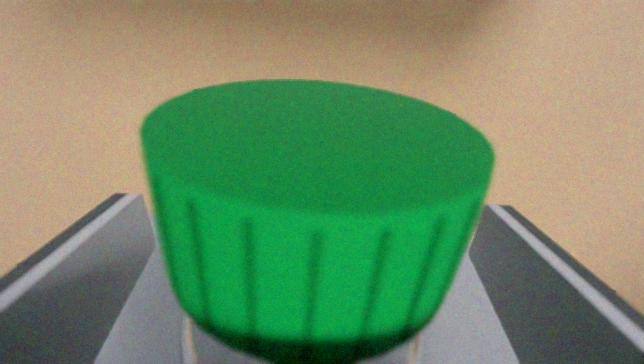

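move(joints={"right_gripper_m": 0.045})

move(target={"side": "right", "x": 0.36, "y": 0.382, "z": 1.264, "quat_wxyz": [0.5, -0.5, -0.5, 0.5]}, min_time_s=0.8, cameras=["right_wrist_camera"])

move(base={"x_m_s": -0.27, "for_s": 0.667}, cameras=["head_camera"])

Scene clock: 317.27 s.
Joint torques (N m): left_arm=[-16.42 16.91 9.85 -2.56 -0.64 -1.7 0.26] | right_arm=[-24.03 -10.6 -3.84 -5.41 1.74 0.03 -0.09]
External joint torques (N m): left_arm=[-0.65 0.81 -0.83 0.1 -0.04 0 0.24] | right_arm=[0.66 -0.25 -0.03 0.9 -0.25 0.2 -0.08]
Wrist force (N): left_arm=[0.2 -4.1 0.6] | right_arm=[3.2 4.2 1.4]
Wrist torque (N m): left_arm=[0.10 0.04 -0.02] | right_arm=[-0.30 0.12 -0.20]
Wrist force, peak (N): left_arm=[0.4 -4.3 0.7] | right_arm=[3.9 5.4 0.7]
move: off_target
base_odometry: x=+3.704 y=-0.478 heading=-0.055
lidar_m: 0.50 0.52 0.71 1.33 2.10 3.04 5.34 2.97 2.43 2.06 0.73 0.53
base_status: not commanded
joint_positions: torso_squat_rad=+0.350 torso_shift_rad=+0.000 torso_pitch_rad=+0.000 torso_yaw_rad=+1.200 left_shoulder_pitch_rad=-0.543 left_shoulder_roll_rad=+1.258 left_shoulder_yaw_rad=+0.034 left_elbow_rad=-1.729 left_forearm_roll_rad=+0.694 left_wrist_pitch_rad=+0.675 left_hand_roll_rad=-0.938 left_gripper_m=+0.100 right_shoulder_pitch_rad=-1.009 right_shoulder_roll_rad=-0.487 right_shoulder_yaw_rad=+0.473 right_elbow_rad=-0.835 right_forearm_roll_rad=+0.749 right_wrist_pitch_rad=+1.494 right_hand_roll_rad=+0.087 right_gripper_m=+0.055 head_pan_rad=+0.000 head_tilt_rad=+0.300
joint_status: right_gripper_m off_target (ended at +0.055, target +0.045)
wheel_motors_off: 0
motor_effort: left_wheel=-4(4) right_wheel=+0(2)
chest: x=-0.2279 y=-0.0002 z=+1.2475 quat_wxyz=(+0.825, +0.000, +0.000, +0.565) (m; base frame)
left_hand: x=-0.4242 y=+0.6745 z=+1.4227 quat_wxyz=(+0.691, +0.703, -0.136, -0.095) (m; base frame)
right_hand: x=+0.4000 y=+0.3819 z=+1.2211 quat_wxyz=(+0.500, -0.500, -0.500, +0.500) (m; base frame)
pictures: none

Scene clock: 318.40 s.
Joint torques (N m): left_arm=[-16.3 17.18 10.33 -2.42 -0.67 -1.72 0.24] | right_arm=[-23.38 -9.86 -5 -5.82 2.04 -0.51 0.03]
External joint torques (N m): left_arm=[-0.53 1.09 -0.35 0.24 -0.08 -0.02 0.23] | right_arm=[0.93 -0.32 -0.33 0.4 0.09 -0.02 0.04]
Wrist force (N): left_arm=[0.5 -4.0 0.6] | right_arm=[2.5 6.5 0.6]
Wrist torque (N m): left_arm=[0.06 0.08 -0.03] | right_arm=[-0.22 -0.01 -0.23]
Wrist force, peak (N): left_arm=[0.5 -4.4 0.5] | right_arm=[3.9 7.1 1.0]
move: done
base_odometry: x=+3.704 y=-0.478 heading=-0.055
lidar_m: 0.50 0.53 0.71 1.33 2.10 3.03 5.34 2.97 2.43 2.06 0.72 0.53
base_status: not commanded
joint_positions: torso_squat_rad=+0.350 torso_shift_rad=+0.000 torso_pitch_rad=+0.000 torso_yaw_rad=+1.200 left_shoulder_pitch_rad=-0.543 left_shoulder_roll_rad=+1.258 left_shoulder_yaw_rad=+0.034 left_elbow_rad=-1.729 left_forearm_roll_rad=+0.694 left_wrist_pitch_rad=+0.675 left_hand_roll_rad=-0.938 left_gripper_m=+0.100 right_shoulder_pitch_rad=-1.016 right_shoulder_roll_rad=-0.486 right_shoulder_yaw_rad=+0.462 right_elbow_rad=-1.048 right_forearm_roll_rad=+0.757 right_wrist_pitch_rad=+1.653 right_hand_roll_rad=+0.245 right_gripper_m=+0.055 head_pan_rad=+0.000 head_tilt_rad=+0.300
joint_status: all done
wheel_motors_off: 0
motor_effort: left_wheel=-4(4) right_wheel=+0(2)
chest: x=-0.2279 y=-0.0002 z=+1.2475 quat_wxyz=(+0.825, +0.000, +0.000, +0.565) (m; base frame)
left_hand: x=-0.4242 y=+0.6745 z=+1.4227 quat_wxyz=(+0.691, +0.703, -0.136, -0.095) (m; base frame)
right_hand: x=+0.3601 y=+0.3819 z=+1.2638 quat_wxyz=(+0.501, -0.502, -0.499, +0.498) (m; base frame)
right_hand_status: reached (checked arc, planned for 0.8 s): 0 mm and 0.3 deg off.
pictures: right_wrist_camera
camera_calibration:
right_wrist_camera: T_world_to_cam=[[-0.0221216, -0.998435, 0.0513586, 0.319592], [-0.495463, -0.0336702, -0.867976, 1.31525], [0.868347, -0.0446473, -0.493943, 0.400793], [0, 0, 0, 1]] pos_world=[0.310699, 0.381271, 1.32316]

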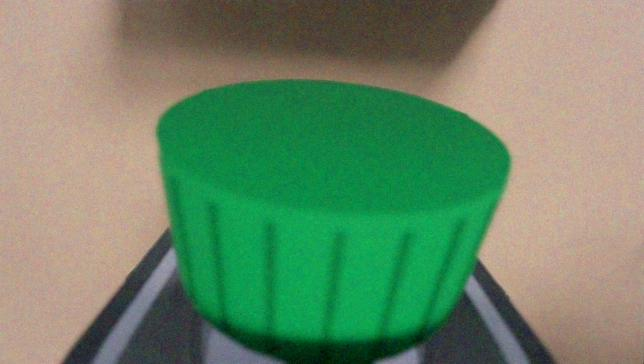

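Scene clock: 320.30 s.
Joint torques (N m): left_arm=[-16.7 16.86 10.23 -2.82 -0.65 -1.66 0.33] | right_arm=[-23.46 -11.19 -5.06 -5.69 2.13 -0.41 0]
External joint torques (N m): left_arm=[-0.93 0.76 -0.45 -0.16 -0.05 0.04 0.32] | right_arm=[0.85 -1.65 -0.39 0.53 0.19 0.08 0.01]
Wrist force (N): left_arm=[0.7 -3.9 0.4] | right_arm=[3.1 6.3 0.9]
Wrist torque (N m): left_arm=[0.04 0.10 -0.01] | right_arm=[-0.26 0.05 -0.18]
Wrist force, peak (N): left_arm=[-0.1 -4.3 0.8] | right_arm=[3.2 7.3 0.9]
move: done
base_odometry: x=+3.526 y=-0.468 heading=-0.055
lidar_m: 0.68 0.71 0.95 1.35 2.04 2.91 5.16 2.84 2.40 2.34 0.98 0.71
base_status: done (sent for 0.67 of 0.67 s)
joint_positions: torso_squat_rad=+0.350 torso_shift_rad=+0.000 torso_pitch_rad=+0.000 torso_yaw_rad=+1.200 left_shoulder_pitch_rad=-0.543 left_shoulder_roll_rad=+1.258 left_shoulder_yaw_rad=+0.034 left_elbow_rad=-1.729 left_forearm_roll_rad=+0.694 left_wrist_pitch_rad=+0.675 left_hand_roll_rad=-0.938 left_gripper_m=+0.100 right_shoulder_pitch_rad=-1.016 right_shoulder_roll_rad=-0.485 right_shoulder_yaw_rad=+0.462 right_elbow_rad=-1.048 right_forearm_roll_rad=+0.757 right_wrist_pitch_rad=+1.653 right_hand_roll_rad=+0.245 right_gripper_m=+0.055 head_pan_rad=+0.000 head_tilt_rad=+0.300
joint_status: not commanded
wheel_motors_off: 0
motor_effort: left_wheel=+7(28) right_wheel=-5(20)
chest: x=-0.2279 y=-0.0002 z=+1.2475 quat_wxyz=(+0.825, +0.000, +0.000, +0.565) (m; base frame)
left_hand: x=-0.4243 y=+0.6745 z=+1.4226 quat_wxyz=(+0.691, +0.703, -0.136, -0.095) (m; base frame)
right_hand: x=+0.3599 y=+0.3820 z=+1.2638 quat_wxyz=(+0.501, -0.501, -0.499, +0.498) (m; base frame)
pictures: head_camera
camera_calibration:
head_camera: T_world_to_cam=[[0.920859, -0.389235, 0.022699, 0.182331], [-0.0807638, -0.24738, -0.965547, 1.44336], [0.38144, 0.887299, -0.259238, 0.384329], [0, 0, 0, 1]] pos_world=[-0.197928, 0.0870128, 1.48912]

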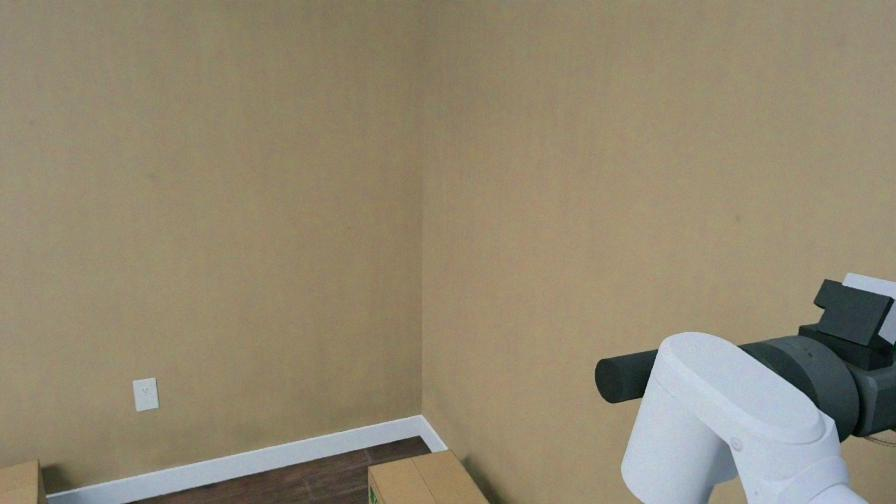

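move(target={"side": "right", "x": 0.28, "y": 0.33, "z": 1.36, "quat_wxyz": [0.3536, -0.3536, -0.6124, 0.6124]}, min_time_s=0.9)

move(joints={"torso_yaw_rad": 0.5, "head_pan_rad": -0.3, "head_tilt_rad": 0.4}, min_time_s=1.0, cameras=["head_camera"])

move(target={"side": "right", "x": 0.395, "y": -0.02, "z": 1.352, "quat_wxyz": [0.5, -0.5, -0.5, 0.5]}, min_time_s=0.9, cameras=["head_camera", "right_wrist_camera"])

Scene clock: 323.33 s.
Joint torques (N m): left_arm=[-16.72 16.89 10.05 -2.63 -0.75 -1.72 0.27] | right_arm=[-17.13 -9.86 -7.14 -3.62 1.46 -1.42 -0.21]
External joint torques (N m): left_arm=[-0.95 0.79 -0.62 0.03 -0.15 -0.02 0.26] | right_arm=[0.47 -0.66 -0.22 0.22 0.01 -0.07 -0.2]
Wrist force (N): left_arm=[0.5 -3.8 0.7] | right_arm=[3.3 6.1 1.6]
Wrist torque (N m): left_arm=[0.04 0.08 -0.02] | right_arm=[-0.29 0.06 -0.16]
Wrist force, peak (N): left_arm=[0.4 -4.5 0.5] | right_arm=[3.5 7.0 0.6]
move: done
base_odometry: x=+3.526 y=-0.468 heading=-0.055
lidar_m: 0.68 0.70 0.96 1.36 2.04 2.90 5.16 2.83 2.40 2.34 0.98 0.70
base_status: not commanded
joint_positions: torso_squat_rad=+0.350 torso_shift_rad=+0.000 torso_pitch_rad=+0.000 torso_yaw_rad=+1.200 left_shoulder_pitch_rad=-0.543 left_shoulder_roll_rad=+1.258 left_shoulder_yaw_rad=+0.034 left_elbow_rad=-1.729 left_forearm_roll_rad=+0.694 left_wrist_pitch_rad=+0.675 left_hand_roll_rad=-0.938 left_gripper_m=+0.100 right_shoulder_pitch_rad=-0.721 right_shoulder_roll_rad=-0.725 right_shoulder_yaw_rad=+0.251 right_elbow_rad=-2.124 right_forearm_roll_rad=+0.417 right_wrist_pitch_rad=+1.712 right_hand_roll_rad=+0.741 right_gripper_m=+0.055 head_pan_rad=+0.000 head_tilt_rad=+0.300
joint_status: all done
wheel_motors_off: 0
motor_effort: left_wheel=+6(7) right_wheel=-7(7)
chest: x=-0.2279 y=-0.0002 z=+1.2475 quat_wxyz=(+0.825, +0.000, +0.000, +0.565) (m; base frame)
left_hand: x=-0.4243 y=+0.6746 z=+1.4226 quat_wxyz=(+0.691, +0.703, -0.136, -0.095) (m; base frame)
right_hand: x=+0.2797 y=+0.3299 z=+1.3600 quat_wxyz=(+0.354, -0.354, -0.612, +0.612) (m; base frame)
right_hand_status: reached (checked arc, planned for 1.2 s): 0 mm and 0.1 deg off.
pictures: none

Scene clock: 324.80 s.
Joint torques (N m): left_arm=[-16.03 17.79 10.7 -2.4 -0.71 -1.77 0.2] | right_arm=[-17.51 -9.77 -6.11 -4.02 1.44 -1.55 -0.2]
External joint torques (N m): left_arm=[-0.26 1.68 0.02 0.27 -0.11 -0.07 0.19] | right_arm=[0.08 -0.56 0.82 -0.17 -0.01 -0.2 -0.19]
Wrist force (N): left_arm=[0.6 -3.8 0.7] | right_arm=[3.6 6.2 0.6]
Wrist torque (N m): left_arm=[0.05 0.09 -0.02] | right_arm=[-0.33 0.15 -0.16]
Wrist force, peak (N): left_arm=[1.3 -4.4 -0.2] | right_arm=[5.5 6.5 1.1]
move: done
base_odometry: x=+3.526 y=-0.468 heading=-0.055
lidar_m: 0.67 0.70 0.96 1.36 2.05 2.90 5.16 2.84 2.40 2.33 0.99 0.71
base_status: not commanded
joint_positions: torso_squat_rad=+0.350 torso_shift_rad=+0.000 torso_pitch_rad=+0.000 torso_yaw_rad=+0.500 left_shoulder_pitch_rad=-0.543 left_shoulder_roll_rad=+1.258 left_shoulder_yaw_rad=+0.034 left_elbow_rad=-1.729 left_forearm_roll_rad=+0.694 left_wrist_pitch_rad=+0.675 left_hand_roll_rad=-0.938 left_gripper_m=+0.100 right_shoulder_pitch_rad=-0.721 right_shoulder_roll_rad=-0.726 right_shoulder_yaw_rad=+0.250 right_elbow_rad=-2.123 right_forearm_roll_rad=+0.417 right_wrist_pitch_rad=+1.712 right_hand_roll_rad=+0.741 right_gripper_m=+0.055 head_pan_rad=-0.300 head_tilt_rad=+0.400
joint_status: all done
wheel_motors_off: 0
motor_effort: left_wheel=+2(15) right_wheel=-6(11)
chest: x=-0.2279 y=-0.0003 z=+1.2475 quat_wxyz=(+0.969, +0.000, +0.000, +0.247) (m; base frame)
left_hand: x=+0.0569 y=+0.6422 z=+1.4225 quat_wxyz=(+0.617, +0.614, -0.369, -0.326) (m; base frame)
right_hand: x=+0.3732 y=-0.0750 z=+1.3596 quat_wxyz=(+0.543, -0.542, -0.454, +0.453) (m; base frame)
pictures: head_camera
camera_calibration:
head_camera: T_world_to_cam=[[0.17227, -0.984732, 0.0250271, 0.0144633], [-0.345725, -0.0842332, -0.934547, 1.34005], [0.922387, 0.152342, -0.354958, 0.64762], [0, 0, 0, 1]] pos_world=[-0.136558, 0.0284596, 1.48186]

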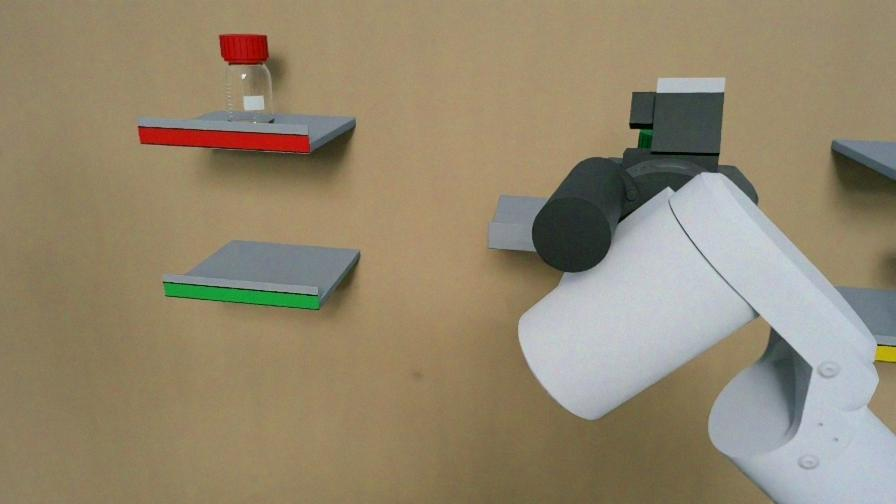

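Scene clock: 326.03 s.
Joint torques (N m): left_arm=[-15.85 17.92 10.4 -2.54 -0.75 -1.66 0.28] | right_arm=[-20.01 -9.7 -5.22 -4.29 1.46 -1.38 -0.1]
External joint torques (N m): left_arm=[-0.09 1.82 -0.28 0.13 -0.15 0.04 0.27] | right_arm=[-1.27 -0.71 2.13 0.22 -0.07 -0.08 -0.09]
Wrist force (N): left_arm=[0.3 -4.2 0.4] | right_arm=[2.6 7.2 0.6]
Wrist torque (N m): left_arm=[0.09 0.07 -0.03] | right_arm=[-0.38 0.03 -0.05]
Wrist force, peak (N): left_arm=[0.6 -4.3 0.9] | right_arm=[3.8 6.6 1.5]
move: done
base_odometry: x=+3.526 y=-0.468 heading=-0.055
lidar_m: 0.68 0.70 0.96 1.36 2.04 2.91 5.16 2.84 2.40 2.34 0.98 0.70
base_status: not commanded
joint_positions: torso_squat_rad=+0.350 torso_shift_rad=+0.000 torso_pitch_rad=+0.000 torso_yaw_rad=+0.500 left_shoulder_pitch_rad=-0.543 left_shoulder_roll_rad=+1.258 left_shoulder_yaw_rad=+0.034 left_elbow_rad=-1.729 left_forearm_roll_rad=+0.694 left_wrist_pitch_rad=+0.675 left_hand_roll_rad=-0.938 left_gripper_m=+0.100 right_shoulder_pitch_rad=-0.748 right_shoulder_roll_rad=-0.698 right_shoulder_yaw_rad=+0.279 right_elbow_rad=-2.019 right_forearm_roll_rad=+0.325 right_wrist_pitch_rad=+1.514 right_hand_roll_rad=+0.704 right_gripper_m=+0.055 head_pan_rad=-0.300 head_tilt_rad=+0.400
joint_status: all done
wheel_motors_off: 0
motor_effort: left_wheel=+2(3) right_wheel=-6(7)
chest: x=-0.2279 y=-0.0003 z=+1.2475 quat_wxyz=(+0.969, +0.000, +0.000, +0.247) (m; base frame)
left_hand: x=+0.0569 y=+0.6422 z=+1.4225 quat_wxyz=(+0.617, +0.614, -0.369, -0.326) (m; base frame)
right_hand: x=+0.3951 y=-0.0202 z=+1.3519 quat_wxyz=(+0.500, -0.500, -0.500, +0.500) (m; base frame)
right_hand_status: reached (checked arc, planned for 0.9 s): 0 mm and 0.0 deg off.
pictures: head_camera, right_wrist_camera
camera_calibration:
head_camera: T_world_to_cam=[[0.17227, -0.984732, 0.0250271, 0.0144633], [-0.345725, -0.0842332, -0.934547, 1.34005], [0.922387, 0.152342, -0.354958, 0.64762], [0, 0, 0, 1]] pos_world=[-0.136558, 0.0284596, 1.48186]
right_wrist_camera: T_world_to_cam=[[-0.0172535, -0.998521, 0.0515481, -0.0878734], [-0.496606, -0.0361889, -0.867221, 1.39492], [0.867804, -0.0405617, -0.495248, 0.39802], [0, 0, 0, 1]] pos_world=[0.345808, -0.0211185, 1.41135]

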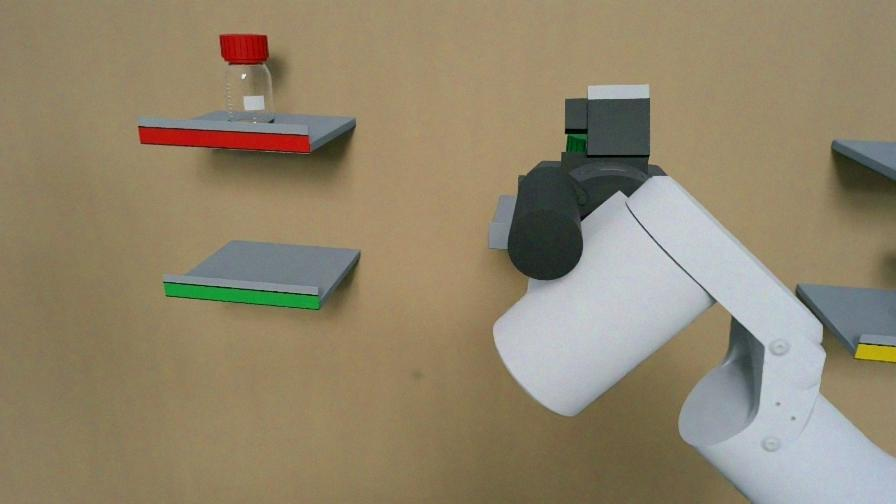

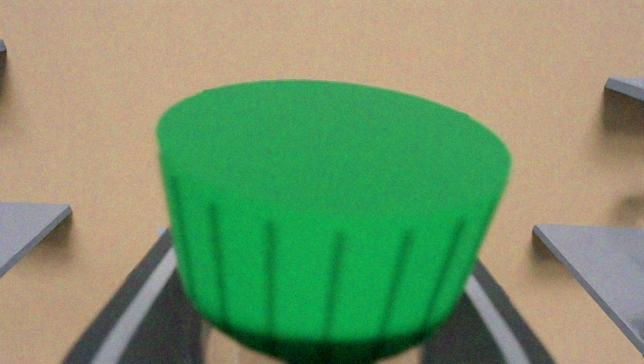

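move(base={"x_m_s": 0.27, "for_s": 0.667}, cameras=["head_camera"])

move(target={"side": "right", "x": 0.395, "y": -0.02, "z": 1.318, "quat_wxyz": [0.5, -0.5, -0.5, 0.5]}, min_time_s=0.7)

Scene clock: 328.10 s.
Joint torques (N m): left_arm=[-16.33 17.19 10.42 -2.49 -0.73 -1.72 0.15] | right_arm=[-19.28 -9.5 -5.78 -4.24 1.51 -1.58 -0.16]
External joint torques (N m): left_arm=[-0.57 1.09 -0.26 0.18 -0.13 -0.02 0.14] | right_arm=[-0.53 -0.51 1.57 0.28 -0.02 -0.28 -0.16]
Wrist force (N): left_arm=[0.6 -4.0 0.4] | right_arm=[3.0 6.1 1.1]
Wrist torque (N m): left_arm=[0.05 0.09 -0.02] | right_arm=[-0.23 0.03 -0.02]
Wrist force, peak (N): left_arm=[0.8 -4.7 0.0] | right_arm=[3.7 7.1 0.7]
move: done
base_odometry: x=+3.704 y=-0.478 heading=-0.055
lidar_m: 0.50 0.52 0.71 1.33 2.10 3.04 5.34 2.97 2.43 2.05 0.73 0.52
base_status: done (sent for 0.67 of 0.67 s)
joint_positions: torso_squat_rad=+0.350 torso_shift_rad=+0.000 torso_pitch_rad=+0.000 torso_yaw_rad=+0.500 left_shoulder_pitch_rad=-0.543 left_shoulder_roll_rad=+1.258 left_shoulder_yaw_rad=+0.034 left_elbow_rad=-1.729 left_forearm_roll_rad=+0.694 left_wrist_pitch_rad=+0.675 left_hand_roll_rad=-0.938 left_gripper_m=+0.100 right_shoulder_pitch_rad=-0.748 right_shoulder_roll_rad=-0.697 right_shoulder_yaw_rad=+0.279 right_elbow_rad=-2.019 right_forearm_roll_rad=+0.325 right_wrist_pitch_rad=+1.514 right_hand_roll_rad=+0.704 right_gripper_m=+0.055 head_pan_rad=-0.300 head_tilt_rad=+0.400
joint_status: not commanded
wheel_motors_off: 0
motor_effort: left_wheel=-3(26) right_wheel=+0(26)
chest: x=-0.2279 y=-0.0002 z=+1.2475 quat_wxyz=(+0.969, +0.000, +0.000, +0.247) (m; base frame)
left_hand: x=+0.0568 y=+0.6423 z=+1.4225 quat_wxyz=(+0.617, +0.614, -0.369, -0.326) (m; base frame)
right_hand: x=+0.3950 y=-0.0201 z=+1.3520 quat_wxyz=(+0.500, -0.500, -0.500, +0.500) (m; base frame)
pictures: head_camera
camera_calibration:
head_camera: T_world_to_cam=[[0.172399, -0.984707, 0.0250998, 0.0143898], [-0.345613, -0.0843307, -0.93458, 1.34008], [0.922405, 0.152446, -0.354866, 0.647576], [0, 0, 0, 1]] pos_world=[-0.136658, 0.0284595, 1.48186]

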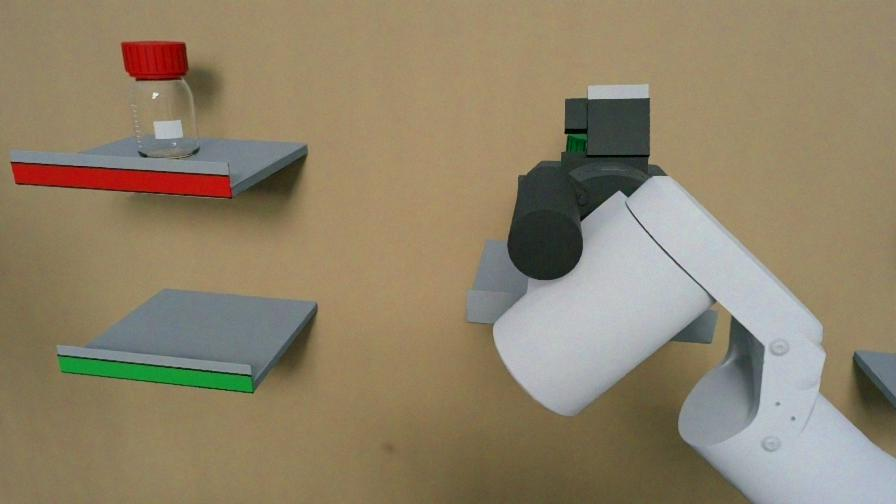

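Scene clock: 329.13 s.
Joint torques (N m): left_arm=[-16.28 17.26 10.47 -2.47 -0.62 -1.76 0.26] | right_arm=[-17.18 -8.42 -5.61 -5.27 1.72 -1.37 -0.1]
External joint torques (N m): left_arm=[-0.52 1.16 -0.21 0.2 -0.03 -0.06 0.25] | right_arm=[1.06 0.4 1.9 -0.21 0.12 -0.16 -0.09]
Wrist force (N): left_arm=[0.6 -4.1 0.4] | right_arm=[3.2 6.8 0.6]
Wrist torque (N m): left_arm=[0.08 0.09 -0.03] | right_arm=[-0.35 0.08 0.00]
Wrist force, peak (N): left_arm=[0.1 -4.4 0.7] | right_arm=[3.6 7.4 1.1]
move: done
base_odometry: x=+3.704 y=-0.478 heading=-0.055
lidar_m: 0.50 0.52 0.71 1.34 2.10 3.04 5.34 2.96 2.43 2.04 0.73 0.52
base_status: not commanded
joint_positions: torso_squat_rad=+0.350 torso_shift_rad=+0.000 torso_pitch_rad=+0.000 torso_yaw_rad=+0.500 left_shoulder_pitch_rad=-0.543 left_shoulder_roll_rad=+1.258 left_shoulder_yaw_rad=+0.034 left_elbow_rad=-1.729 left_forearm_roll_rad=+0.694 left_wrist_pitch_rad=+0.675 left_hand_roll_rad=-0.938 left_gripper_m=+0.100 right_shoulder_pitch_rad=-0.667 right_shoulder_roll_rad=-0.686 right_shoulder_yaw_rad=+0.311 right_elbow_rad=-2.027 right_forearm_roll_rad=+0.378 right_wrist_pitch_rad=+1.471 right_hand_roll_rad=+0.647 right_gripper_m=+0.055 head_pan_rad=-0.300 head_tilt_rad=+0.400
joint_status: all done
wheel_motors_off: 0
motor_effort: left_wheel=-2(3) right_wheel=+0(1)
chest: x=-0.2279 y=-0.0002 z=+1.2475 quat_wxyz=(+0.969, +0.000, +0.000, +0.247) (m; base frame)
left_hand: x=+0.0568 y=+0.6423 z=+1.4225 quat_wxyz=(+0.617, +0.614, -0.369, -0.326) (m; base frame)
right_hand: x=+0.3944 y=-0.0201 z=+1.3186 quat_wxyz=(+0.501, -0.498, -0.499, +0.502) (m; base frame)
right_hand_status: reached (checked arc, planned for 0.7 s): 1 mm and 0.4 deg off.
pictures: none


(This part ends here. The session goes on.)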